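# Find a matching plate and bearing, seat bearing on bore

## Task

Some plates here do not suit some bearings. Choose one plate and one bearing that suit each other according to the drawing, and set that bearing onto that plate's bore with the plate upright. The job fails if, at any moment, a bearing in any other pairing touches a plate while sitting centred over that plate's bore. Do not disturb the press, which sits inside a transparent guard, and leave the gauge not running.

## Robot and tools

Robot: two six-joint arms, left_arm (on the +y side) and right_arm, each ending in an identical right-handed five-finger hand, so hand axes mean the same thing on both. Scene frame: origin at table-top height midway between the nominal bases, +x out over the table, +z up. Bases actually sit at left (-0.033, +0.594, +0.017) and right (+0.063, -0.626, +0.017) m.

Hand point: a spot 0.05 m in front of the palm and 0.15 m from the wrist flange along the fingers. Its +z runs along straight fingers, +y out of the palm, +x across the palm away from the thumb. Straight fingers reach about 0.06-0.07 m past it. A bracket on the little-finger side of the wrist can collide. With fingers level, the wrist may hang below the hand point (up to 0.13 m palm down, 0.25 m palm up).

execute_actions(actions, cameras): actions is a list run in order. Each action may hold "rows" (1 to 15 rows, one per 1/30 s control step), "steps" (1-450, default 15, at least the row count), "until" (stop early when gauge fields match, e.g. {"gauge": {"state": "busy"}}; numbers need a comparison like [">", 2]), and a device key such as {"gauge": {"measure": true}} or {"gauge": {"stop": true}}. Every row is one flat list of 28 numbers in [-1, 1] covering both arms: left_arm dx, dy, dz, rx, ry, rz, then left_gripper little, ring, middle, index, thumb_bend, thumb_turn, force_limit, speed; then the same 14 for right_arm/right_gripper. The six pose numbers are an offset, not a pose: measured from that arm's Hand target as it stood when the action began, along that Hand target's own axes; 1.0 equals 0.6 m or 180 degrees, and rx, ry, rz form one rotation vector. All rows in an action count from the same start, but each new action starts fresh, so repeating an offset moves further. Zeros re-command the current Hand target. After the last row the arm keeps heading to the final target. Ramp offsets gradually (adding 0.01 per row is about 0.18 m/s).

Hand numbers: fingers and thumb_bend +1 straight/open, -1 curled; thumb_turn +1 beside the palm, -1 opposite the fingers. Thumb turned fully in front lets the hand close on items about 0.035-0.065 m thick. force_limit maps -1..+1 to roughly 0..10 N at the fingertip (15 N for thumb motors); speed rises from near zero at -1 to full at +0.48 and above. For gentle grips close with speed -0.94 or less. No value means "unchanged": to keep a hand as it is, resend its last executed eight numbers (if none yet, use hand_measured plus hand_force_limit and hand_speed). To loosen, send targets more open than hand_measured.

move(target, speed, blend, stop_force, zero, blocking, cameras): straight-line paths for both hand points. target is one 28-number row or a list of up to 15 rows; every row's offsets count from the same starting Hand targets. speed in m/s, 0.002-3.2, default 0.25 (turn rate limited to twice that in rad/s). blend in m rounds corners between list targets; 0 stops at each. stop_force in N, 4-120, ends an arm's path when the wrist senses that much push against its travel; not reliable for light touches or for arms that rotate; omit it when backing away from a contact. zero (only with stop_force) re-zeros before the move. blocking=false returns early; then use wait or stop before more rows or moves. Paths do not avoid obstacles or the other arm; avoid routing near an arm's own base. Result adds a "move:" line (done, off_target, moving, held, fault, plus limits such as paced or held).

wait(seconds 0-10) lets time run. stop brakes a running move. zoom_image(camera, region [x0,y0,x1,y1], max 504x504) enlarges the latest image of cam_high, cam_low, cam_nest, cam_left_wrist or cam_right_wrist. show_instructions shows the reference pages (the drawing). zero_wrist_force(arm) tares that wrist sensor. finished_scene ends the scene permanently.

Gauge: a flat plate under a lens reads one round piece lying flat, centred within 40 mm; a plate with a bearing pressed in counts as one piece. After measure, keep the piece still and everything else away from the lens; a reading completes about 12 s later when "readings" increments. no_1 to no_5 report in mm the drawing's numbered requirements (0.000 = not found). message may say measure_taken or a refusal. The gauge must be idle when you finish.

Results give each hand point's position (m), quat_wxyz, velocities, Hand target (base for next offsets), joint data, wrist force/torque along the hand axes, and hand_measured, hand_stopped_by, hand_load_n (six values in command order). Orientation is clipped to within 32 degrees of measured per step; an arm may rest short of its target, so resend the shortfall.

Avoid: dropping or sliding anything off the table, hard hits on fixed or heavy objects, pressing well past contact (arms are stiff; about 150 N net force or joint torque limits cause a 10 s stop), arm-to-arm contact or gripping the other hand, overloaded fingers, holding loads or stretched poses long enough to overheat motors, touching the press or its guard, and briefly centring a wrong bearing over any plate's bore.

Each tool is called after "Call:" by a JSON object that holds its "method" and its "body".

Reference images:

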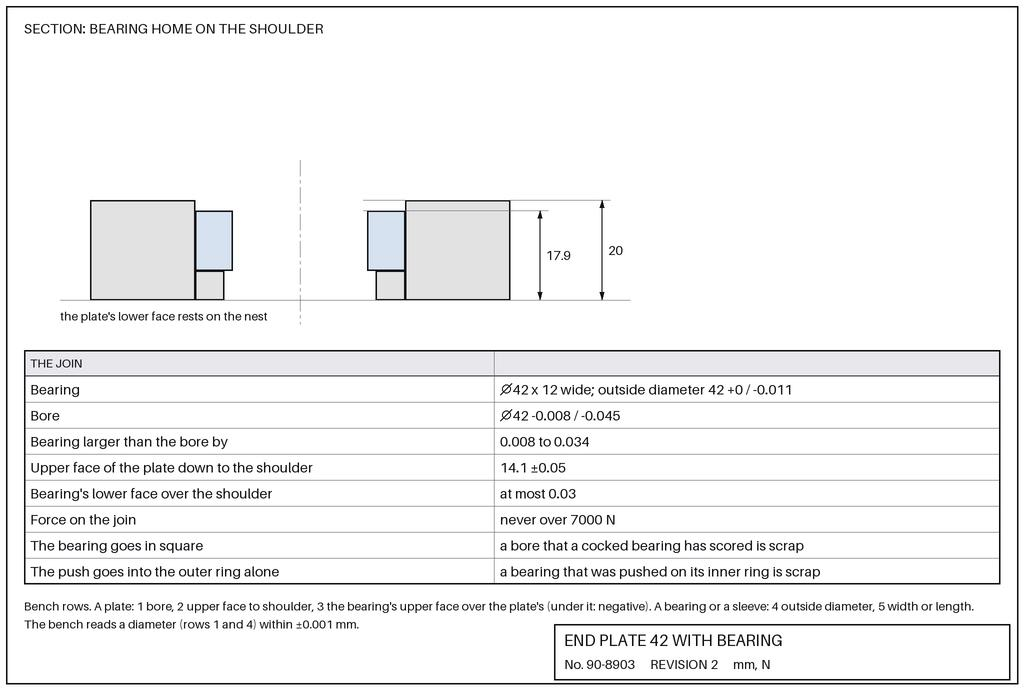

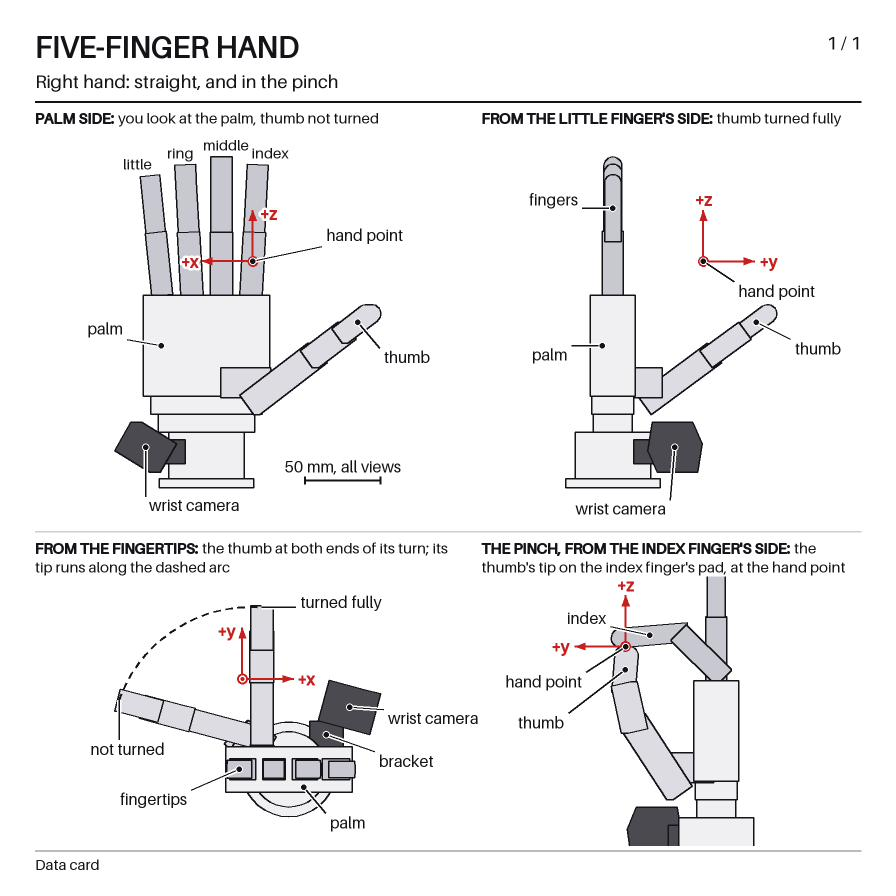

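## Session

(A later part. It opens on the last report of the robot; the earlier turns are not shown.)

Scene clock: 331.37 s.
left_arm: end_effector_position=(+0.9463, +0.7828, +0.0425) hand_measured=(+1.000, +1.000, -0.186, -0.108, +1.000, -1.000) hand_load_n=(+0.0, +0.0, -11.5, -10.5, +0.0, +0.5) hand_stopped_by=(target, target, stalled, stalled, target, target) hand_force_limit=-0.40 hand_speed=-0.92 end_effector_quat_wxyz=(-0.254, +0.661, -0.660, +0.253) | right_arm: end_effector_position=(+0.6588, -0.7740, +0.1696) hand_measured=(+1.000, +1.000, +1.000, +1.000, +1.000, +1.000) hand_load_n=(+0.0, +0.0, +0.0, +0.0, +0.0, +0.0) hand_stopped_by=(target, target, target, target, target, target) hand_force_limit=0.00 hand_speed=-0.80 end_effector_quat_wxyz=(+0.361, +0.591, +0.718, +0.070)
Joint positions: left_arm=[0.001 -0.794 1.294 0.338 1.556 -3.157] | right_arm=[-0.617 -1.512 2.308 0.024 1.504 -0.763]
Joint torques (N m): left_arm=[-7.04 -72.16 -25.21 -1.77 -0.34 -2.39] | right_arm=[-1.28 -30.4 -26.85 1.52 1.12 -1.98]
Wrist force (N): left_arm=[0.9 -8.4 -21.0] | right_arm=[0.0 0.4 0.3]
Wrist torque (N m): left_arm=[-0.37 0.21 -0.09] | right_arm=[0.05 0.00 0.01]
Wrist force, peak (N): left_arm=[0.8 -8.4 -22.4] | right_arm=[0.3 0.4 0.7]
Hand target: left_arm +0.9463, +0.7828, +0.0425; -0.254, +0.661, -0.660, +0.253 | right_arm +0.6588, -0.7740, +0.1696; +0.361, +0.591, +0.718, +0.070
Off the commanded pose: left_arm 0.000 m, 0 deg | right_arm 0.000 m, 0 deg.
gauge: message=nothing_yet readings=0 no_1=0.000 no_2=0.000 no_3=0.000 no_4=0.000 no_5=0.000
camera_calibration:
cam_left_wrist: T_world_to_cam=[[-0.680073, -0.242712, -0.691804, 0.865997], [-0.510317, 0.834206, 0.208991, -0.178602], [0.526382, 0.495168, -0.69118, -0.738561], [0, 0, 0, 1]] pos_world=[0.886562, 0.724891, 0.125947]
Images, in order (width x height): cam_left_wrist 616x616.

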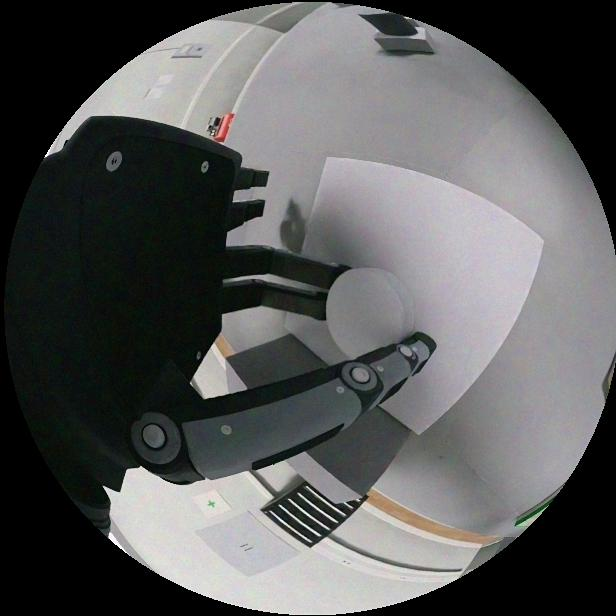

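Call:
{"method": "move", "body": {"target": [0,-0.0078,-0.0087,0,0,0,1,1,0.15,0.15,1,-1,-0.4,-0.92, 0,0,0,0,0,0,1,1,1,1,1,1,0,-0.8], "speed": 0.03, "cameras": ["cam_left_wrist"]}}

Call:
{"method": "zoom_image", "body": {"camera": "cam_left_wrist", "region": [200, 140, 480, 420]}}

Scene clock: 336.67 s.
left_arm: end_effector_position=(+0.9463, +0.7828, +0.0496) hand_measured=(+1.000, +1.000, -0.186, -0.108, +1.000, -1.000) hand_load_n=(+0.0, +0.0, +0.0, +0.0, +0.0, +0.0) hand_stopped_by=(target, target, stalled, stalled, target, target) hand_force_limit=-0.40 hand_speed=-0.92 end_effector_quat_wxyz=(-0.254, +0.661, -0.660, +0.253) | right_arm: end_effector_position=(+0.6588, -0.7740, +0.1696) hand_measured=(+1.000, +1.000, +1.000, +1.000, +1.000, +1.000) hand_load_n=(+0.0, +0.0, +0.0, +0.0, +0.0, +0.0) hand_stopped_by=(target, target, target, target, target, target) hand_force_limit=0.00 hand_speed=-0.80 end_effector_quat_wxyz=(+0.361, +0.591, +0.718, +0.070)
Joint positions: left_arm=[0.001 -0.8 1.29 0.348 1.556 -3.157] | right_arm=[-0.617 -1.512 2.308 0.024 1.504 -0.763]
Joint torques (N m): left_arm=[-7.58 -93.52 -39.93 0.86 -0.08 -2.62] | right_arm=[-0.9 -30.14 -26.61 1.47 1.22 -2.08]
Wrist force (N): left_arm=[0.4 -1.5 1.0] | right_arm=[0.0 0.2 0.3]
Wrist torque (N m): left_arm=[-0.28 -0.07 -0.01] | right_arm=[0.01 -0.02 0.01]
Wrist force, peak (N): left_arm=[0.6 -8.5 -21.5] | right_arm=[0.4 0.3 0.7]
Hand target: left_arm +0.9463, +0.7828, +0.0495; -0.254, +0.661, -0.660, +0.253 | right_arm +0.6588, -0.7740, +0.1696; +0.361, +0.591, +0.718, +0.070
Off the commanded pose: left_arm 0.000 m, 0 deg | right_arm 0.000 m, 0 deg.
gauge: message=nothing_yet readings=0 no_1=0.000 no_2=0.000 no_3=0.000 no_4=0.000 no_5=0.000
move: done
camera_calibration:
cam_left_wrist: T_world_to_cam=[[-0.680109, -0.242745, -0.691756, 0.871028], [-0.510306, 0.834216, 0.208978, -0.180122], [0.526346, 0.495135, -0.691232, -0.733522], [0, 0, 0, 1]] pos_world=[0.886562, 0.724891, 0.133147]
Images, in order (width x height): cam_left_wrist 616x616.

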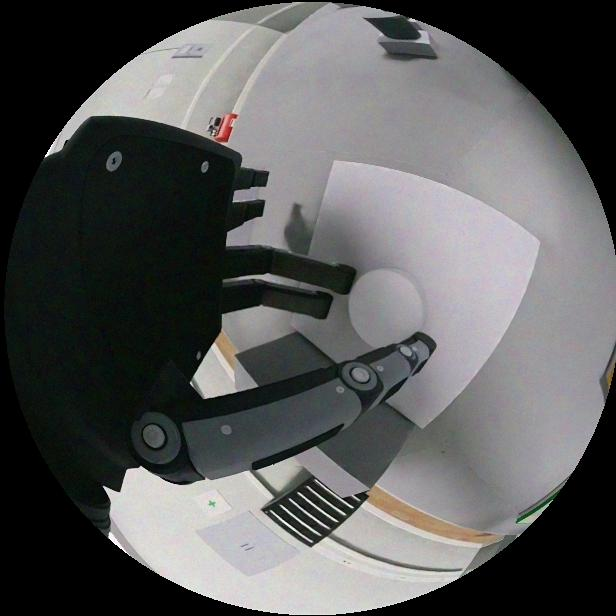

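Scaled by 1.800 from the camera's 616x616 image, which has a finer 880x880 frame.

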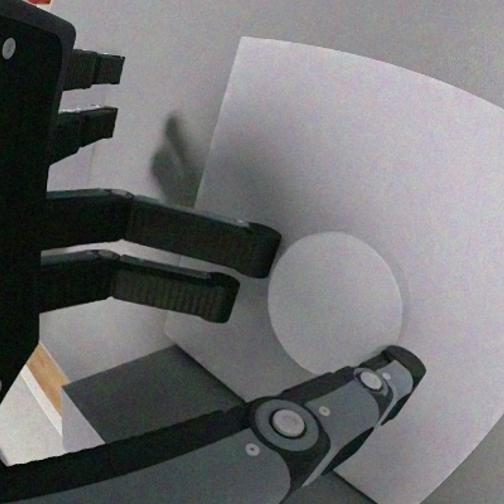

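Call:
{"method": "move", "body": {"target": [[0,-0.0005,-0.013,0,0,0,1,1,0.2,0.2,1,-1,-0.4,0,0,0,0,0,0,0,1,1,1,1,1,1,0,-0.8],[0.0667,0.0867,-0.5265,0.0278,0,0,1,1,0.2,0.2,1,-1,-0.4,0,0,0,0,0,0,0,1,1,1,1,1,1,0,-0.8]], "speed": [0.05,0.3], "blend": [0.003,0]}}

Call:
{"method": "execute_actions", "body": {"actions": [{"gauge":{"measure":true},"steps":430,"until":{"gauge":{"readings":[">=",1]}}}], "cameras": ["cam_left_wrist","cam_high"]}}

Scene clock: 351.53 s.
left_arm: end_effector_position=(+0.6965, +0.7422, +0.2494) hand_measured=(+1.000, +1.000, +0.200, +0.200, +1.000, -1.000) hand_load_n=(+0.0, +0.0, +0.0, +0.0, +0.0, +0.0) hand_stopped_by=(target, target, target, target, target, target) hand_force_limit=-0.40 hand_speed=0.00 end_effector_quat_wxyz=(-0.282, +0.649, -0.648, +0.282) | right_arm: end_effector_position=(+0.6588, -0.7740, +0.1696) hand_measured=(+1.000, +1.000, +1.000, +1.000, +1.000, +1.000) hand_load_n=(+0.0, +0.0, +0.0, +0.0, +0.0, +0.0) hand_stopped_by=(target, target, target, target, target, target) hand_force_limit=0.00 hand_speed=-0.80 end_effector_quat_wxyz=(+0.361, +0.591, +0.718, +0.070)
Joint positions: left_arm=[-0.08 -1.371 1.796 0.328 1.496 -3.212] | right_arm=[-0.617 -1.512 2.308 0.024 1.504 -0.763]
Joint torques (N m): left_arm=[16.32 -63.29 -33.03 -0.41 1.48 3.12] | right_arm=[-2.73 -32.31 -26.77 1.66 1.41 -2.04]
Wrist force (N): left_arm=[0.1 -1.3 0.7] | right_arm=[0.3 0.1 0.6]
Wrist torque (N m): left_arm=[-0.23 -0.06 0.10] | right_arm=[-0.01 -0.06 0.03]
Wrist force, peak (N): left_arm=[0.6 -4.6 -12.2] | right_arm=[0.5 0.6 0.5]
Hand target: left_arm +0.6964, +0.7423, +0.2495; -0.282, +0.649, -0.648, +0.282 | right_arm +0.6588, -0.7740, +0.1696; +0.361, +0.591, +0.718, +0.070
Off the commanded pose: left_arm 0.000 m, 0 deg | right_arm 0.000 m, 0 deg.
gauge: message=nothing_yet readings=0 no_1=0.000 no_2=0.000 no_3=0.000 no_4=0.000 no_5=0.000
move: done

Scene clock: 363.73 s.
left_arm: end_effector_position=(+0.6964, +0.7423, +0.2495) hand_measured=(+1.000, +1.000, +0.200, +0.200, +1.000, -1.000) hand_load_n=(+0.0, +0.0, +0.0, +0.0, +0.0, +0.0) hand_stopped_by=(target, target, target, target, target, target) hand_force_limit=-0.40 hand_speed=0.00 end_effector_quat_wxyz=(-0.282, +0.649, -0.648, +0.282) | right_arm: end_effector_position=(+0.6588, -0.7740, +0.1696) hand_measured=(+1.000, +1.000, +1.000, +1.000, +1.000, +1.000) hand_load_n=(+0.0, +0.0, +0.0, +0.0, +0.0, +0.0) hand_stopped_by=(target, target, target, target, target, target) hand_force_limit=0.00 hand_speed=-0.80 end_effector_quat_wxyz=(+0.361, +0.591, +0.718, +0.070)
Joint positions: left_arm=[-0.08 -1.371 1.796 0.328 1.496 -3.212] | right_arm=[-0.617 -1.512 2.308 0.024 1.504 -0.763]
Joint torques (N m): left_arm=[19.25 -63.34 -30.51 1.33 1.35 2.9] | right_arm=[-1.35 -30.05 -26.69 2.17 1.33 -2.42]
Wrist force (N): left_arm=[-0.3 -1.4 0.3] | right_arm=[0.1 0.3 0.7]
Wrist torque (N m): left_arm=[-0.23 0.00 0.07] | right_arm=[0.01 -0.04 0.02]
Wrist force, peak (N): left_arm=[-0.1 -1.9 0.9] | right_arm=[0.3 0.5 0.7]
Hand target: left_arm +0.6964, +0.7423, +0.2495; -0.282, +0.649, -0.648, +0.282 | right_arm +0.6588, -0.7740, +0.1696; +0.361, +0.591, +0.718, +0.070
Off the commanded pose: left_arm 0.000 m, 0 deg | right_arm 0.000 m, 0 deg.
gauge: message=measure_taken readings=1 no_1=0.000 no_2=0.000 no_3=0.000 no_4=41.997 no_5=11.999
camera_calibration:
cam_left_wrist: T_world_to_cam=[[-0.617164, -0.242622, -0.748494, 0.799734], [-0.526597, 0.834185, 0.163802, -0.292991], [0.584641, 0.495247, -0.642593, -0.496617], [0, 0, 0, 1]] pos_world=[0.629621, 0.68439, 0.327466]
Images, in order (width x height): cam_high 896x504, cam_left_wrist 616x616.

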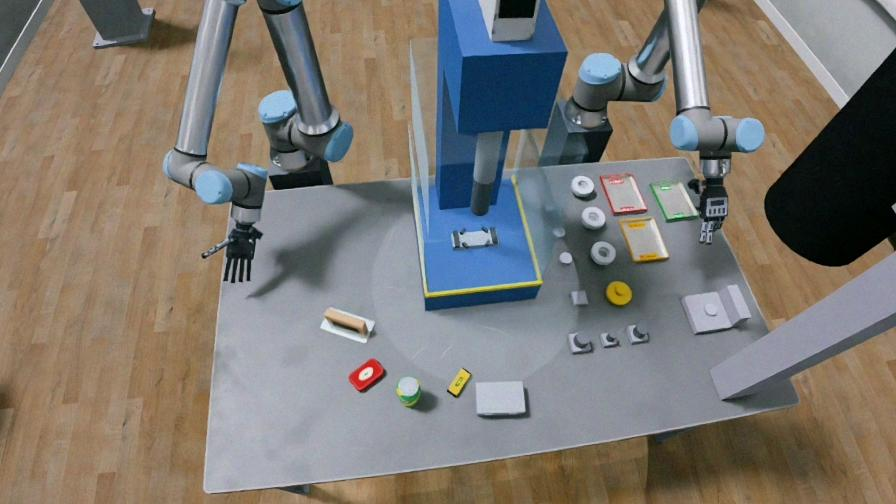

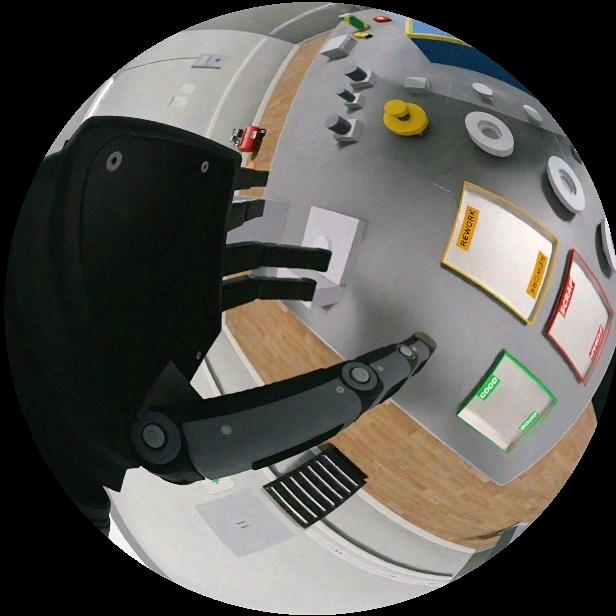

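Call:
{"method": "move", "body": {"target": [-0.069,-0.0926,0.4766,0,0,0,1,1,0.2,0.2,1,-1,-0.4,0,0,0,0,0,0,0,1,1,1,1,1,1,0,-0.8], "speed": 0.3, "cameras": ["cam_left_wrist"]}}

Call:
{"method": "zoom_image", "body": {"camera": "cam_left_wrist", "region": [200, 140, 480, 420]}}

Scene clock: 379.57 s.
left_arm: end_effector_position=(+0.9431, +0.7843, +0.0950) hand_measured=(+1.000, +1.000, +0.200, +0.200, +1.000, -1.000) hand_load_n=(+0.0, +0.0, +0.0, +0.0, +0.0, +0.0) hand_stopped_by=(target, target, target, target, target, target) hand_force_limit=-0.40 hand_speed=0.00 end_effector_quat_wxyz=(-0.282, +0.649, -0.648, +0.282) | right_arm: end_effector_position=(+0.6588, -0.7740, +0.1696) hand_measured=(+1.000, +1.000, +1.000, +1.000, +1.000, +1.000) hand_load_n=(+0.0, +0.0, +0.0, +0.0, +0.0, +0.0) hand_stopped_by=(target, target, target, target, target, target) hand_force_limit=0.00 hand_speed=-0.80 end_effector_quat_wxyz=(+0.361, +0.591, +0.718, +0.070)
Joint positions: left_arm=[0.002 -0.877 1.35 0.278 1.556 -3.155] | right_arm=[-0.617 -1.512 2.308 0.024 1.504 -0.763]
Joint torques (N m): left_arm=[-12.64 -80.96 -47.25 -1.55 -1.98 -3.38] | right_arm=[-0.7 -31.39 -28.49 1.87 1.55 -2.4]
Wrist force (N): left_arm=[0.1 -1.4 0.6] | right_arm=[0.4 0.4 0.4]
Wrist torque (N m): left_arm=[-0.28 -0.03 -0.05] | right_arm=[0.04 -0.08 0.04]
Wrist force, peak (N): left_arm=[-0.3 -1.9 3.4] | right_arm=[0.4 0.5 0.6]
Hand target: left_arm +0.9433, +0.7842, +0.0950; -0.282, +0.649, -0.648, +0.282 | right_arm +0.6588, -0.7740, +0.1696; +0.361, +0.591, +0.718, +0.070
Off the commanded pose: left_arm 0.000 m, 0 deg | right_arm 0.000 m, 0 deg.
gauge: message=measure_taken readings=1 no_1=0.000 no_2=0.000 no_3=0.000 no_4=41.997 no_5=11.999
move: done
camera_calibration:
cam_left_wrist: T_world_to_cam=[[-0.61727, -0.242646, -0.748398, 0.846768], [-0.526586, 0.83418, 0.163863, -0.172788], [0.584538, 0.495244, -0.642689, -0.760814], [0, 0, 0, 1]] pos_world=[0.876422, 0.72639, 0.173067]
Images, in order (width x height): cam_left_wrist 616x616.

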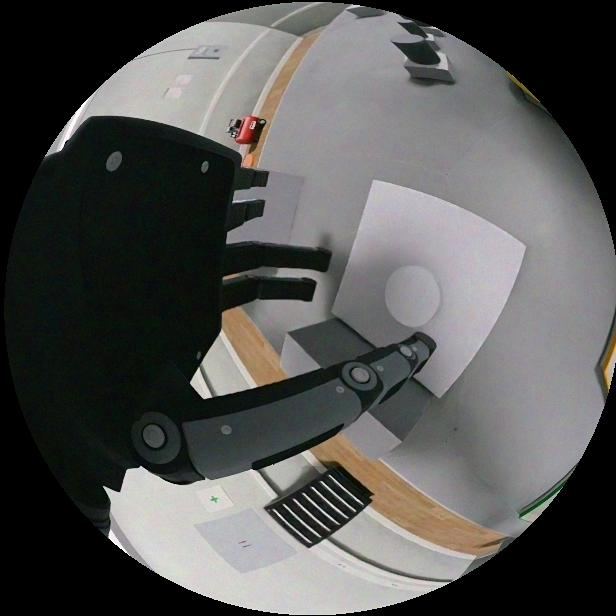

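Scaled by 1.800 from the camera's 616x616 image, which has a finer 880x880 frame.

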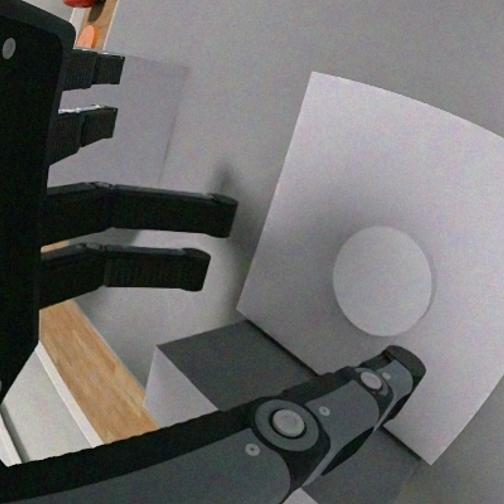

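Call:
{"method": "move", "body": {"target": [0,0.0615,0.0574,0,0,0,1,1,0.2,0.2,1,-1,-0.4,0,0,0,0,0,0,0,1,1,1,1,1,1,0,-0.8], "speed": 0.06, "stop_force": 8}}

Call:
{"method": "execute_actions", "body": {"actions": [{"rows":[[0,0,0,0,0,0,1,1,-0.5,-0.5,1,-1,-0.4,-0.9,0,0,0,0,0,0,1,1,1,1,1,1,0,-0.8]],"steps":100}], "cameras": ["cam_left_wrist"]}}

Call:
{"method": "zoom_image", "body": {"camera": "cam_left_wrist", "region": [200, 140, 480, 420]}}

Scene clock: 385.83 s.
left_arm: end_effector_position=(+0.9433, +0.7841, +0.0534) hand_measured=(+1.000, +1.000, +0.200, +0.200, +1.000, -1.000) hand_load_n=(+0.0, +0.0, -0.5, +0.0, +0.0, +0.0) hand_stopped_by=(target, target, target, target, target, target) hand_force_limit=-0.40 hand_speed=0.00 end_effector_quat_wxyz=(-0.282, +0.649, -0.648, +0.282) | right_arm: end_effector_position=(+0.6588, -0.7740, +0.1696) hand_measured=(+1.000, +1.000, +1.000, +1.000, +1.000, +1.000) hand_load_n=(+0.0, +0.0, +0.0, +0.0, +0.0, +0.0) hand_stopped_by=(target, target, target, target, target, target) hand_force_limit=0.00 hand_speed=-0.80 end_effector_quat_wxyz=(+0.361, +0.591, +0.718, +0.070)
Joint positions: left_arm=[0.002 -0.844 1.373 0.221 1.556 -3.155] | right_arm=[-0.617 -1.512 2.308 0.024 1.504 -0.763]
Joint torques (N m): left_arm=[-1.99 -91.25 -43.25 -1.19 -1.56 -3.26] | right_arm=[0.28 -32.4 -28.57 2.11 1.51 -2.26]
Wrist force (N): left_arm=[3.3 -6.1 -2.4] | right_arm=[-0.1 0.1 0.5]
Wrist torque (N m): left_arm=[-0.39 -0.19 -0.08] | right_arm=[0.00 0.00 0.00]
Wrist force, peak (N): left_arm=[1.1 -45.4 -38.8] | right_arm=[0.4 0.5 0.6]
Hand target: left_arm +0.9433, +0.7842, +0.0534; -0.282, +0.649, -0.648, +0.282 (not the last commanded pose) | right_arm +0.6588, -0.7740, +0.1696; +0.361, +0.591, +0.718, +0.070
Off the commanded pose: left_arm 0.009 m, 0 deg | right_arm 0.000 m, 0 deg.
gauge: message=measure_taken readings=1 no_1=0.000 no_2=0.000 no_3=0.000 no_4=41.997 no_5=11.999
move: contact (left_arm)

Scene clock: 389.37 s.
left_arm: end_effector_position=(+0.9433, +0.7842, +0.0534) hand_measured=(+1.000, +1.000, -0.500, -0.500, +1.000, -1.000) hand_load_n=(+0.0, +0.0, +0.0, +0.0, +0.0, +0.0) hand_stopped_by=(target, target, target, target, target, target) hand_force_limit=-0.40 hand_speed=-0.90 end_effector_quat_wxyz=(-0.282, +0.649, -0.648, +0.282) | right_arm: end_effector_position=(+0.6588, -0.7740, +0.1696) hand_measured=(+1.000, +1.000, +1.000, +1.000, +1.000, +1.000) hand_load_n=(+0.0, +0.0, +0.0, +0.0, -0.5, +0.0) hand_stopped_by=(target, target, target, target, target, target) hand_force_limit=0.00 hand_speed=-0.80 end_effector_quat_wxyz=(+0.361, +0.591, +0.718, +0.070)
Joint positions: left_arm=[0.002 -0.844 1.373 0.221 1.556 -3.155] | right_arm=[-0.617 -1.512 2.308 0.024 1.504 -0.763]
Joint torques (N m): left_arm=[13.9 -98.25 -35.89 2.72 -1.56 -3.32] | right_arm=[1.07 -31.37 -27.48 1.91 1.18 -2.25]
Wrist force (N): left_arm=[1.9 -3.4 0.9] | right_arm=[0.3 0.3 0.4]
Wrist torque (N m): left_arm=[-0.59 -0.33 -0.03] | right_arm=[0.03 -0.05 0.03]
Wrist force, peak (N): left_arm=[3.4 -6.3 -2.2] | right_arm=[0.4 0.2 0.7]
Hand target: left_arm +0.9433, +0.7842, +0.0534; -0.282, +0.649, -0.648, +0.282 | right_arm +0.6588, -0.7740, +0.1696; +0.361, +0.591, +0.718, +0.070
Off the commanded pose: left_arm 0.000 m, 0 deg | right_arm 0.000 m, 0 deg.
gauge: message=measure_taken readings=1 no_1=0.000 no_2=0.000 no_3=0.000 no_4=41.997 no_5=11.999
camera_calibration:
cam_left_wrist: T_world_to_cam=[[-0.617164, -0.242622, -0.748494, 0.815474], [-0.526597, 0.834185, 0.163802, -0.165722], [0.584641, 0.495247, -0.642593, -0.787679], [0, 0, 0, 1]] pos_world=[0.876521, 0.72619, 0.131366]
Images, in order (width x height): cam_left_wrist 616x616.

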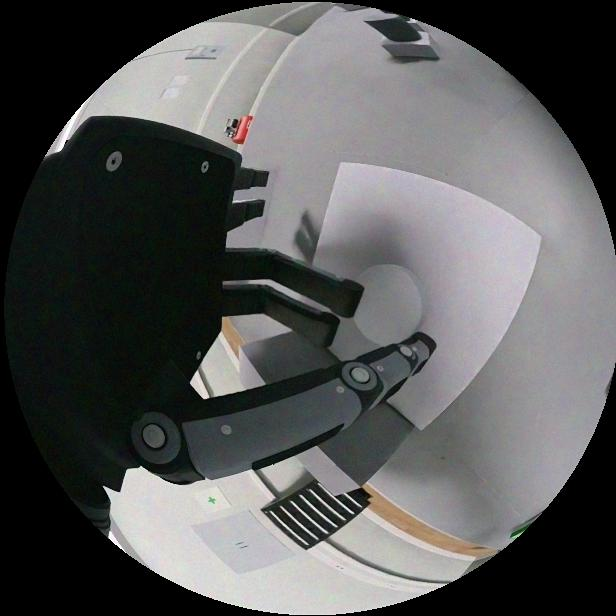

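Scaled by 1.800 from the camera's 616x616 image, which has a finer 880x880 frame.

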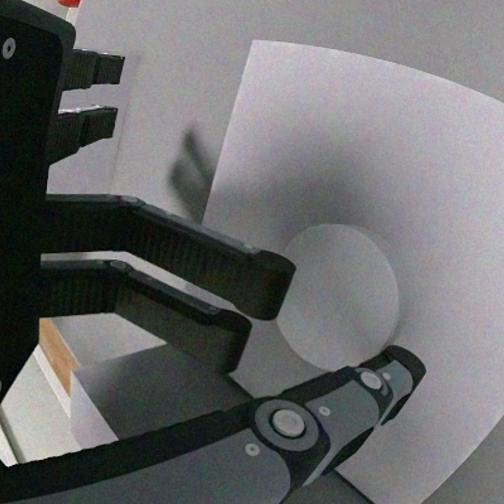

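Call:
{"method": "move", "body": {"target": [0,-0.0076,-0.0162,0,0,0,1,1,0.2,0.2,1,-1,-0.4,0,0,0,0,0,0,0,1,1,1,1,1,1,0,-0.8], "speed": 0.05}}

Call:
{"method": "move", "body": {"target": [0,0.0231,0.0215,0,0,0,1,1,0.2,0.2,1,-1,-0.4,0,0,0,0,0,0,0,1,1,1,1,1,1,0,-0.8], "speed": 0.012, "stop_force": 5, "cameras": ["cam_left_wrist"]}}

Call:
{"method": "zoom_image", "body": {"camera": "cam_left_wrist", "region": [200, 140, 480, 420]}}

Scene clock: 399.47 s.
left_arm: end_effector_position=(+0.9392, +0.7842, +0.0635) hand_measured=(+1.000, +1.000, +0.200, +0.200, +1.000, -1.000) hand_load_n=(+0.0, +0.0, +0.0, +0.0, +0.0, +0.0) hand_stopped_by=(target, target, target, target, target, target) hand_force_limit=-0.40 hand_speed=0.00 end_effector_quat_wxyz=(-0.282, +0.649, -0.648, +0.282) | right_arm: end_effector_position=(+0.6588, -0.7740, +0.1696) hand_measured=(+1.000, +1.000, +1.000, +1.000, +1.000, +1.000) hand_load_n=(+0.0, +0.0, +0.0, +0.0, +0.0, +0.0) hand_stopped_by=(target, target, target, target, target, target) hand_force_limit=0.00 hand_speed=-0.80 end_effector_quat_wxyz=(+0.361, +0.591, +0.718, +0.070)
Joint positions: left_arm=[0.002 -0.858 1.379 0.23 1.556 -3.155] | right_arm=[-0.617 -1.512 2.308 0.024 1.504 -0.763]
Joint torques (N m): left_arm=[-7.84 -79.82 -35.84 0.58 -1.83 -3.49] | right_arm=[-1.03 -27.89 -28.34 2.32 1.26 -2.07]
Wrist force (N): left_arm=[2.1 -3.1 0.2] | right_arm=[0.2 0.3 0.6]
Wrist torque (N m): left_arm=[-0.51 -0.32 -0.01] | right_arm=[0.03 -0.05 0.02]
Wrist force, peak (N): left_arm=[2.3 -3.6 0.6] | right_arm=[0.1 0.1 0.8]
Hand target: left_arm +0.9393, +0.7841, +0.0634; -0.282, +0.649, -0.648, +0.282 | right_arm +0.6588, -0.7740, +0.1696; +0.361, +0.591, +0.718, +0.070
Off the commanded pose: left_arm 0.000 m, 0 deg | right_arm 0.000 m, 0 deg.
gauge: message=measure_taken readings=1 no_1=0.000 no_2=0.000 no_3=0.000 no_4=41.997 no_5=11.999
move: done

Scene clock: 401.50 s.
left_arm: end_effector_position=(+0.9393, +0.7841, +0.0533) hand_measured=(+1.000, +1.000, +0.200, +0.200, +1.000, -1.000) hand_load_n=(+0.0, +0.0, -0.5, +0.0, +0.0, +0.0) hand_stopped_by=(target, target, target, target, target, target) hand_force_limit=-0.40 hand_speed=0.00 end_effector_quat_wxyz=(-0.282, +0.649, -0.648, +0.282) | right_arm: end_effector_position=(+0.6588, -0.7740, +0.1696) hand_measured=(+1.000, +1.000, +1.000, +1.000, +1.000, +1.000) hand_load_n=(+0.0, +0.0, +0.0, +0.0, +0.0, +0.0) hand_stopped_by=(target, target, target, target, target, target) hand_force_limit=0.00 hand_speed=-0.80 end_effector_quat_wxyz=(+0.361, +0.591, +0.718, +0.070)
Joint positions: left_arm=[0.002 -0.849 1.384 0.216 1.556 -3.155] | right_arm=[-0.617 -1.512 2.308 0.024 1.504 -0.763]
Joint torques (N m): left_arm=[-12.55 -94.87 -41.32 4.22 -1.75 -3.45] | right_arm=[-0.13 -31.95 -27.58 1.69 1.52 -2.39]
Wrist force (N): left_arm=[1.9 -7.5 -3.6] | right_arm=[0.3 0.3 0.3]
Wrist torque (N m): left_arm=[-0.35 -0.25 -0.10] | right_arm=[0.04 -0.05 0.03]
Wrist force, peak (N): left_arm=[1.8 -13.3 -9.0] | right_arm=[0.2 0.6 0.5]
Hand target: left_arm +0.9393, +0.7841, +0.0533; -0.282, +0.649, -0.648, +0.282 (not the last commanded pose) | right_arm +0.6588, -0.7740, +0.1696; +0.361, +0.591, +0.718, +0.070
Off the commanded pose: left_arm 0.009 m, 0 deg | right_arm 0.000 m, 0 deg.
gauge: message=measure_taken readings=1 no_1=0.000 no_2=0.000 no_3=0.000 no_4=41.997 no_5=11.999
move: contact (left_arm)
camera_calibration:
cam_left_wrist: T_world_to_cam=[[-0.617164, -0.242622, -0.748494, 0.81293], [-0.526597, 0.834185, 0.163802, -0.167812], [0.584641, 0.495247, -0.642593, -0.785405], [0, 0, 0, 1]] pos_world=[0.872521, 0.72619, 0.131266]
Images, in order (width x height): cam_left_wrist 616x616.

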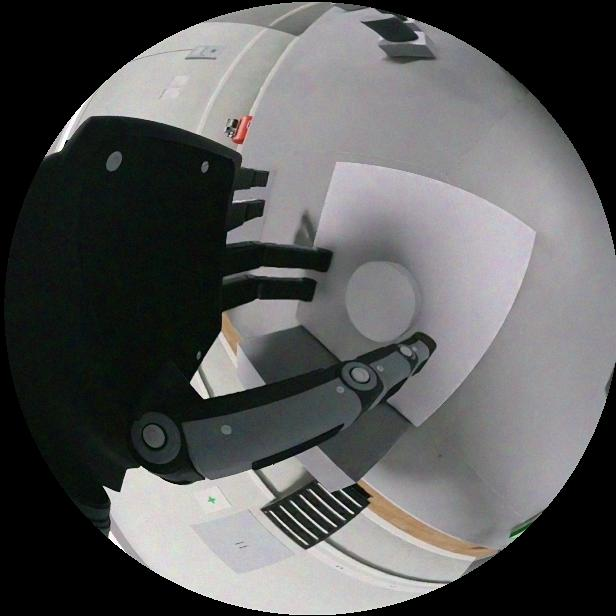

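Scaled by 1.800 from the camera's 616x616 image, which has a finer 880x880 frame.

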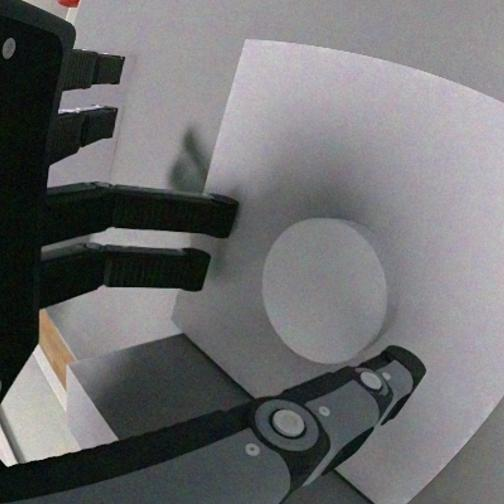

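Call:
{"method": "move", "body": {"target": [0,-0.0125,-0.0397,0.0722,0,0,1,1,0.35,0.35,0.75,-1,-0.4,0,0,0,0,0,0,0,1,1,1,1,1,1,0,-0.8], "speed": 0.1, "cameras": ["cam_left_wrist"]}}

Call:
{"method": "zoom_image", "body": {"camera": "cam_left_wrist", "region": [200, 140, 480, 420]}}

Scene clock: 426.20 s.
left_arm: end_effector_position=(+0.9270, +0.7841, +0.0751) hand_measured=(+1.000, +1.000, +0.350, +0.350, +0.750, -1.000) hand_load_n=(+0.0, +0.0, +0.0, +0.0, +0.0, +0.0) hand_stopped_by=(target, target, target, target, target, target) hand_force_limit=-0.40 hand_speed=0.00 end_effector_quat_wxyz=(-0.354, +0.613, -0.612, +0.353) | right_arm: end_effector_position=(+0.6588, -0.7740, +0.1696) hand_measured=(+1.000, +1.000, +1.000, +1.000, +1.000, +1.000) hand_load_n=(+0.0, +0.0, +0.0, +0.0, +0.0, +0.0) hand_stopped_by=(target, target, target, target, target, target) hand_force_limit=0.00 hand_speed=-0.80 end_effector_quat_wxyz=(+0.361, +0.591, +0.718, +0.070)
Joint positions: left_arm=[0 -0.959 1.585 -0.102 1.551 -3.153] | right_arm=[-0.617 -1.512 2.308 0.024 1.504 -0.763]
Joint torques (N m): left_arm=[-10.63 -81 -35.66 -1.54 -0.98 2.98] | right_arm=[-1.25 -29.06 -28.21 1.8 1.6 -1.77]
Wrist force (N): left_arm=[2.7 -3.5 0.7] | right_arm=[0.1 0.4 0.4]
Wrist torque (N m): left_arm=[-0.60 -0.36 0.03] | right_arm=[0.04 -0.03 0.03]
Wrist force, peak (N): left_arm=[1.6 -8.3 -3.6] | right_arm=[0.4 0.2 1.0]
Hand target: left_arm +0.9270, +0.7841, +0.0750; -0.354, +0.613, -0.612, +0.353 | right_arm +0.6588, -0.7740, +0.1696; +0.361, +0.591, +0.718, +0.070
Off the commanded pose: left_arm 0.000 m, 0 deg | right_arm 0.000 m, 0 deg.
gauge: message=measure_taken readings=1 no_1=0.000 no_2=0.000 no_3=0.000 no_4=41.997 no_5=11.999
move: done
camera_calibration:
cam_left_wrist: T_world_to_cam=[[-0.433087, -0.242363, -0.868156, 0.659833], [-0.549979, 0.834147, 0.0414929, -0.147016], [0.714114, 0.495438, -0.494553, -0.895445], [0, 0, 0, 1]] pos_world=[0.844359, 0.72619, 0.136093]
Images, in order (width x height): cam_left_wrist 616x616.

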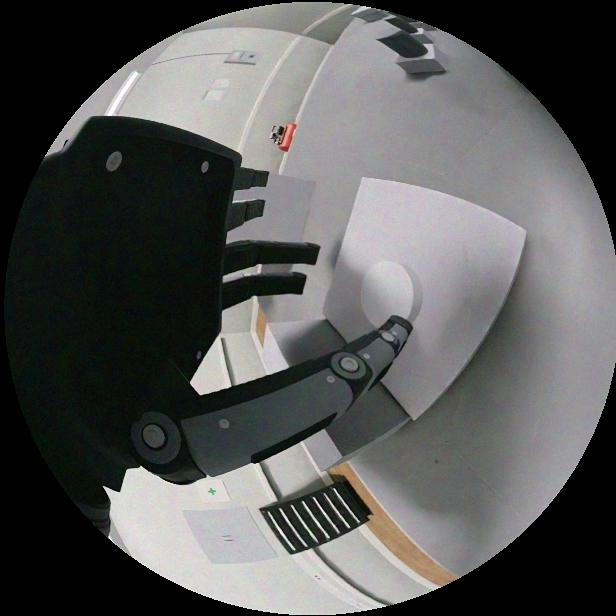

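Scaled by 1.800 from the camera's 616x616 image, which has a finer 880x880 frame.

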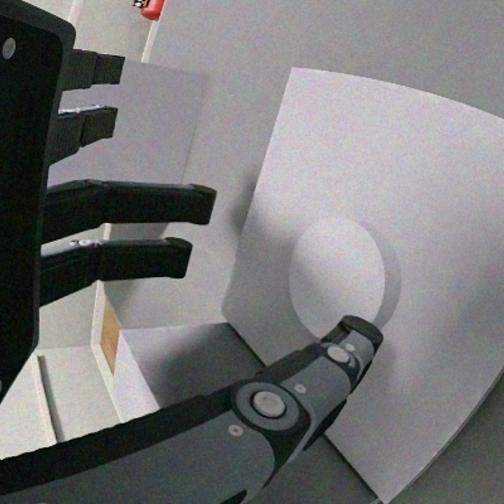

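Call:
{"method": "move", "body": {"target": [0,0.0254,0.006,-0.0389,0,0,1,1,0.35,0.35,0.75,-1,-0.4,0,0,0,0,0,0,0,1,1,1,1,1,1,0,-0.8], "speed": 0.05}}

Call:
{"method": "move", "body": {"target": [0,0.0133,0.01,0,0,0,1,1,0.35,0.35,0.75,-1,-0.4,0,0,0,0,0,0,0,1,1,1,1,1,1,0,-0.8], "speed": 0.015, "stop_force": 5, "cameras": ["cam_left_wrist"]}}

Call:
{"method": "zoom_image", "body": {"camera": "cam_left_wrist", "region": [200, 140, 480, 420]}}

Scene clock: 444.87 s.
left_arm: end_effector_position=(+0.9225, +0.7841, +0.0600) hand_measured=(+1.000, +1.000, +0.350, +0.350, +0.750, -1.000) hand_load_n=(+0.0, +0.0, +0.0, +0.0, +0.0, +0.0) hand_stopped_by=(target, target, target, target, target, target) hand_force_limit=-0.40 hand_speed=0.00 end_effector_quat_wxyz=(-0.316, +0.633, -0.632, +0.315) | right_arm: end_effector_position=(+0.6588, -0.7740, +0.1696) hand_measured=(+1.000, +1.000, +1.000, +1.000, +1.000, +1.000) hand_load_n=(+0.0, +0.0, +0.0, +0.0, +0.0, +0.0) hand_stopped_by=(target, target, target, target, target, target) hand_force_limit=0.00 hand_speed=-0.80 end_effector_quat_wxyz=(+0.361, +0.591, +0.718, +0.070)
Joint positions: left_arm=[0.001 -0.916 1.509 0.053 1.553 -3.154] | right_arm=[-0.617 -1.512 2.308 0.024 1.504 -0.763]
Joint torques (N m): left_arm=[19.61 -96.81 -26.69 -1.65 1 -3.28] | right_arm=[-2.69 -30.36 -26.86 1.81 1.51 -1.99]
Wrist force (N): left_arm=[2.6 -3.5 0.5] | right_arm=[0.1 0.3 0.2]
Wrist torque (N m): left_arm=[-0.62 -0.39 -0.05] | right_arm=[0.04 -0.03 0.02]
Wrist force, peak (N): left_arm=[3.0 -3.9 0.7] | right_arm=[0.4 0.6 0.7]
Hand target: left_arm +0.9225, +0.7841, +0.0600; -0.316, +0.633, -0.632, +0.315 | right_arm +0.6588, -0.7740, +0.1696; +0.361, +0.591, +0.718, +0.070
Off the commanded pose: left_arm 0.000 m, 0 deg | right_arm 0.000 m, 0 deg.
gauge: message=measure_taken readings=1 no_1=0.000 no_2=0.000 no_3=0.000 no_4=41.997 no_5=11.999
move: done

Scene clock: 446.17 s.
left_arm: end_effector_position=(+0.9225, +0.7841, +0.0499) hand_measured=(+1.000, +1.000, +0.350, +0.350, +0.750, -1.000) hand_load_n=(+0.0, +0.0, -1.5, +0.0, +0.0, +0.0) hand_stopped_by=(target, target, target, target, target, target) hand_force_limit=-0.40 hand_speed=0.00 end_effector_quat_wxyz=(-0.316, +0.633, -0.632, +0.315) | right_arm: end_effector_position=(+0.6588, -0.7740, +0.1696) hand_measured=(+1.000, +1.000, +1.000, +1.000, +1.000, +1.000) hand_load_n=(+0.0, +0.0, +0.0, +0.0, +0.0, +0.0) hand_stopped_by=(target, target, target, target, target, target) hand_force_limit=0.00 hand_speed=-0.80 end_effector_quat_wxyz=(+0.361, +0.591, +0.718, +0.070)
Joint positions: left_arm=[0.001 -0.907 1.514 0.039 1.553 -3.154] | right_arm=[-0.617 -1.512 2.308 0.024 1.504 -0.763]
Joint torques (N m): left_arm=[16.66 -84.8 -25.91 0.92 -0.02 -1.95] | right_arm=[-2.07 -29.7 -27.92 1.96 1.24 -2.03]
Wrist force (N): left_arm=[2.8 -6.6 -4.8] | right_arm=[0.4 0.3 0.6]
Wrist torque (N m): left_arm=[-0.42 -0.31 -0.11] | right_arm=[0.02 -0.07 0.03]
Wrist force, peak (N): left_arm=[2.7 -7.1 -4.8] | right_arm=[0.3 0.3 0.8]
Hand target: left_arm +0.9225, +0.7841, +0.0500; -0.316, +0.633, -0.632, +0.315 | right_arm +0.6588, -0.7740, +0.1696; +0.361, +0.591, +0.718, +0.070
Off the commanded pose: left_arm 0.000 m, 0 deg | right_arm 0.000 m, 0 deg.
gauge: message=measure_taken readings=1 no_1=0.000 no_2=0.000 no_3=0.000 no_4=41.997 no_5=11.999
move: contact (left_arm)
camera_calibration:
cam_left_wrist: T_world_to_cam=[[-0.535559, -0.242485, -0.808936, 0.727696], [-0.540821, 0.834175, 0.108002, -0.160179], [0.648606, 0.495331, -0.577891, -0.840081], [0, 0, 0, 1]] pos_world=[0.847978, 0.72619, 0.120484]
Images, in order (width x height): cam_left_wrist 616x616.

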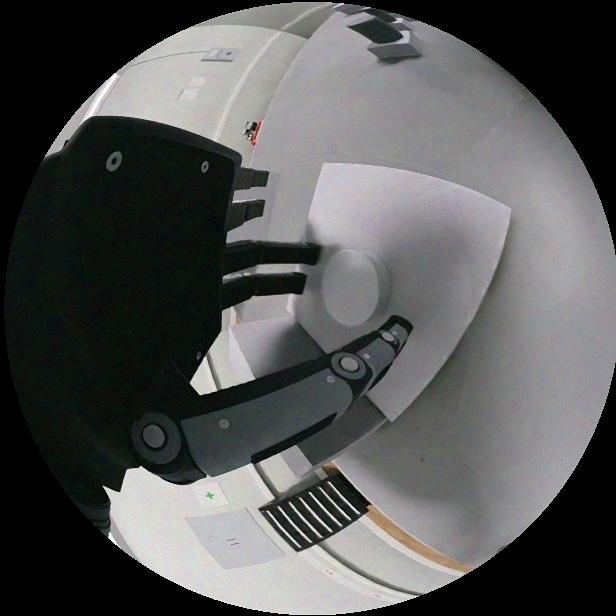

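Scaled by 1.800 from the camera's 616x616 image, which has a finer 880x880 frame.

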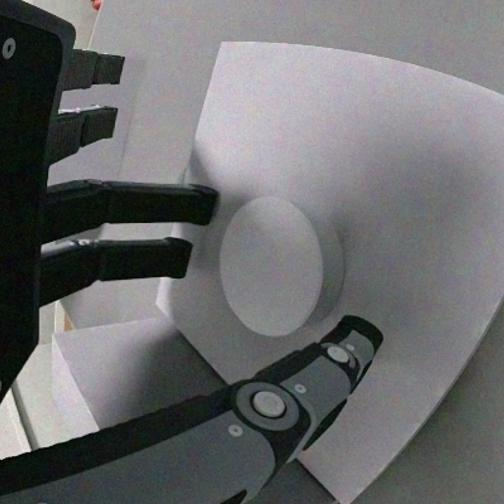

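Call:
{"method": "move", "body": {"target": [0.005,-0.0053,-0.004,0,0,0,1,1,0.0,0.0,0.75,-1,-0.4,0,0,0,0,0,0,0,1,1,1,1,1,1,0,-0.8], "speed": 0.05}}

Call:
{"method": "move", "body": {"target": [0,0.012,0.009,0,0,0,1,1,0,0,0.75,-1,-0.4,0,0,0,0,0,0,0,1,1,1,1,1,1,0,-0.8], "speed": 0.015, "stop_force": 5, "cameras": ["cam_left_wrist"]}}

Call:
{"method": "zoom_image", "body": {"camera": "cam_left_wrist", "region": [200, 140, 480, 420]}}

Scene clock: 455.70 s.
left_arm: end_effector_position=(+0.9225, +0.7811, +0.0540) hand_measured=(+1.000, +1.000, +0.084, +0.000, +0.750, -1.000) hand_load_n=(+0.0, +0.0, +0.0, +0.0, +0.0, +0.0) hand_stopped_by=(target, target, force, target, target, target) hand_force_limit=-0.40 hand_speed=0.00 end_effector_quat_wxyz=(-0.316, +0.633, -0.632, +0.315) | right_arm: end_effector_position=(+0.6588, -0.7740, +0.1696) hand_measured=(+1.000, +1.000, +1.000, +1.000, +1.000, +1.000) hand_load_n=(+0.0, +0.0, +0.0, +0.0, +0.0, +0.0) hand_stopped_by=(target, target, target, target, target, target) hand_force_limit=0.00 hand_speed=-0.80 end_effector_quat_wxyz=(+0.361, +0.591, +0.718, +0.070)
Joint positions: left_arm=[-0.003 -0.911 1.513 0.044 1.55 -3.157] | right_arm=[-0.617 -1.512 2.308 0.024 1.504 -0.763]
Joint torques (N m): left_arm=[-1.97 -84.12 -42.87 0.81 -0.37 -2.64] | right_arm=[0.61 -31.42 -27.7 1.89 1.03 -2.14]
Wrist force (N): left_arm=[2.3 -3.9 0.3] | right_arm=[0.3 0.3 0.6]
Wrist torque (N m): left_arm=[-0.66 -0.34 -0.08] | right_arm=[0.01 -0.07 0.03]
Wrist force, peak (N): left_arm=[2.6 -7.6 -4.8] | right_arm=[0.1 0.5 0.9]
Hand target: left_arm +0.9225, +0.7811, +0.0540; -0.316, +0.633, -0.632, +0.315 | right_arm +0.6588, -0.7740, +0.1696; +0.361, +0.591, +0.718, +0.070
Off the commanded pose: left_arm 0.000 m, 0 deg | right_arm 0.000 m, 0 deg.
gauge: message=measure_taken readings=1 no_1=0.000 no_2=0.000 no_3=0.000 no_4=41.997 no_5=11.999
move: done

Scene clock: 457.20 s.
left_arm: end_effector_position=(+0.9225, +0.7811, +0.0497) hand_measured=(+1.000, +1.000, +0.082, +0.000, +0.750, -1.000) hand_load_n=(+0.0, +0.0, -2.0, +0.0, +0.0, +0.0) hand_stopped_by=(target, target, force, target, target, target) hand_force_limit=-0.40 hand_speed=0.00 end_effector_quat_wxyz=(-0.316, +0.633, -0.632, +0.315) | right_arm: end_effector_position=(+0.6588, -0.7740, +0.1696) hand_measured=(+1.000, +1.000, +1.000, +1.000, +1.000, +1.000) hand_load_n=(+0.0, +0.0, -0.5, +0.0, +0.0, +0.0) hand_stopped_by=(target, target, target, target, target, target) hand_force_limit=0.00 hand_speed=-0.80 end_effector_quat_wxyz=(+0.361, +0.591, +0.718, +0.070)
Joint positions: left_arm=[-0.003 -0.907 1.515 0.038 1.55 -3.157] | right_arm=[-0.617 -1.512 2.308 0.024 1.504 -0.763]
Joint torques (N m): left_arm=[2.16 -96.95 -42.7 -1.63 -0.28 -0.37] | right_arm=[0.24 -30.52 -28.28 2.01 1.55 -1.8]
Wrist force (N): left_arm=[2.6 -4.3 -1.7] | right_arm=[0.3 0.2 0.4]
Wrist torque (N m): left_arm=[-0.63 -0.35 -0.06] | right_arm=[0.00 -0.06 0.03]
Wrist force, peak (N): left_arm=[2.1 -10.5 -11.5] | right_arm=[0.5 0.3 0.7]
Hand target: left_arm +0.9225, +0.7811, +0.0497; -0.316, +0.633, -0.632, +0.315 (not the last commanded pose) | right_arm +0.6588, -0.7740, +0.1696; +0.361, +0.591, +0.718, +0.070
Off the commanded pose: left_arm 0.005 m, 0 deg | right_arm 0.000 m, 0 deg.
gauge: message=measure_taken readings=1 no_1=0.000 no_2=0.000 no_3=0.000 no_4=41.997 no_5=11.999
move: contact (left_arm)
camera_calibration:
cam_left_wrist: T_world_to_cam=[[-0.535464, -0.242513, -0.808991, 0.726728], [-0.540871, 0.83415, 0.107943, -0.157503], [0.648642, 0.495359, -0.577826, -0.838721], [0, 0, 0, 1]] pos_world=[0.847978, 0.72309, 0.120283]
Images, in order (width x height): cam_left_wrist 616x616.

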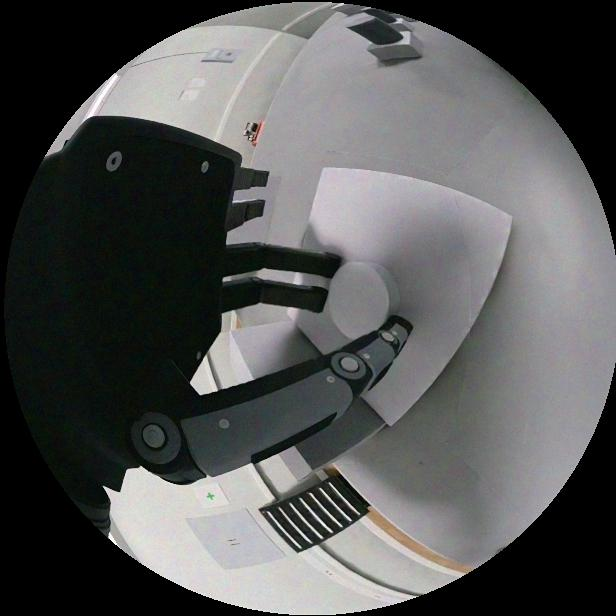

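Scaled by 1.800 from the camera's 616x616 image, which has a finer 880x880 frame.

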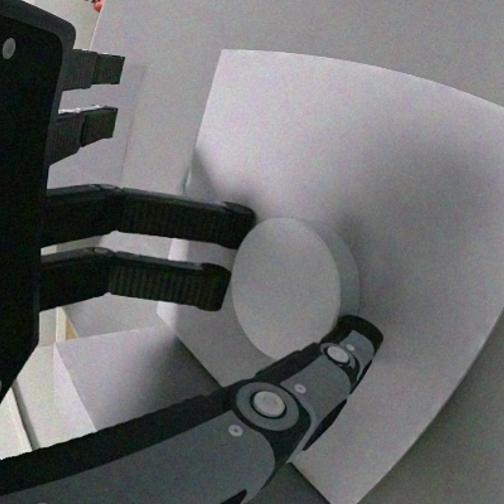

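Call:
{"method": "execute_actions", "body": {"actions": [{"rows":[[0,-0.002,-0.0015,0,0,0,1,1,-0.5,-0.5,0.75,-1,-0.4,-0.92,0,0,0,0,0,0,1,1,1,1,1,1,0,-0.8]],"steps":90}], "cameras": ["cam_left_wrist"]}}

Call:
{"method": "zoom_image", "body": {"camera": "cam_left_wrist", "region": [200, 140, 480, 420]}}

Scene clock: 465.03 s.
left_arm: end_effector_position=(+0.9225, +0.7811, +0.0512) hand_measured=(+1.000, +1.000, -0.028, -0.500, +0.750, -1.000) hand_load_n=(+0.0, +0.0, +3.0, +0.0, +3.0, +0.0) hand_stopped_by=(target, target, force, target, target, target) hand_force_limit=-0.40 hand_speed=-0.92 end_effector_quat_wxyz=(-0.316, +0.633, -0.632, +0.315) | right_arm: end_effector_position=(+0.6588, -0.7740, +0.1696) hand_measured=(+1.000, +1.000, +1.000, +1.000, +1.000, +1.000) hand_load_n=(+0.0, +0.0, +0.0, +0.0, +0.0, +0.0) hand_stopped_by=(target, target, target, target, target, target) hand_force_limit=0.00 hand_speed=-0.80 end_effector_quat_wxyz=(+0.361, +0.591, +0.718, +0.070)
Joint positions: left_arm=[-0.003 -0.908 1.515 0.04 1.55 -3.157] | right_arm=[-0.617 -1.512 2.308 0.024 1.504 -0.763]
Joint torques (N m): left_arm=[5.61 -76.76 -26.43 -0.63 -1.82 0.28] | right_arm=[-2.82 -30.89 -27.14 1.7 1.71 -1.88]
Wrist force (N): left_arm=[2.9 -4.3 -1.5] | right_arm=[0.1 0.5 0.5]
Wrist torque (N m): left_arm=[-0.61 -0.38 -0.05] | right_arm=[0.04 -0.04 0.03]
Wrist force, peak (N): left_arm=[2.4 -7.4 -0.2] | right_arm=[0.3 0.5 0.8]
Hand target: left_arm +0.9225, +0.7811, +0.0512; -0.316, +0.633, -0.632, +0.315 | right_arm +0.6588, -0.7740, +0.1696; +0.361, +0.591, +0.718, +0.070
Off the commanded pose: left_arm 0.000 m, 0 deg | right_arm 0.000 m, 0 deg.
gauge: message=measure_taken readings=1 no_1=0.000 no_2=0.000 no_3=0.000 no_4=41.997 no_5=11.999
camera_calibration:
cam_left_wrist: T_world_to_cam=[[-0.535435, -0.242559, -0.808996, 0.727951], [-0.540901, 0.834137, 0.107899, -0.157624], [0.648642, 0.49536, -0.577826, -0.837853], [0, 0, 0, 1]] pos_world=[0.847978, 0.72309, 0.121783]
Images, in order (width x height): cam_left_wrist 616x616.

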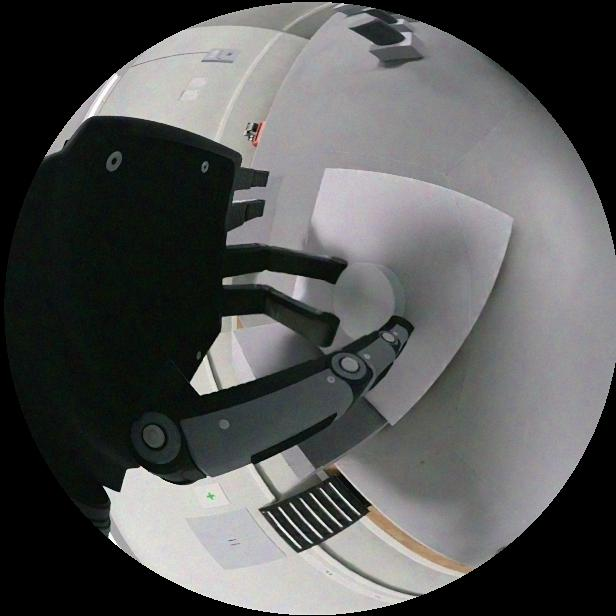

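Scaled by 1.800 from the camera's 616x616 image, which has a finer 880x880 frame.

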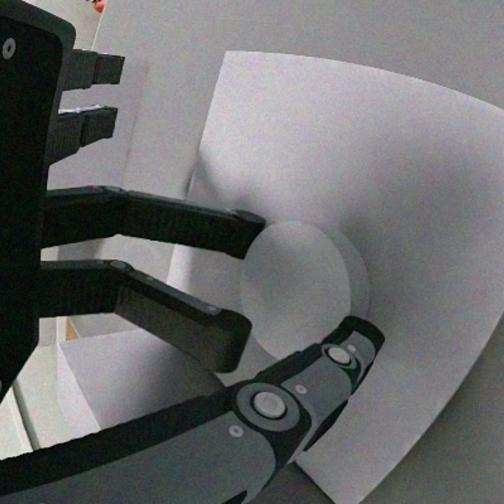

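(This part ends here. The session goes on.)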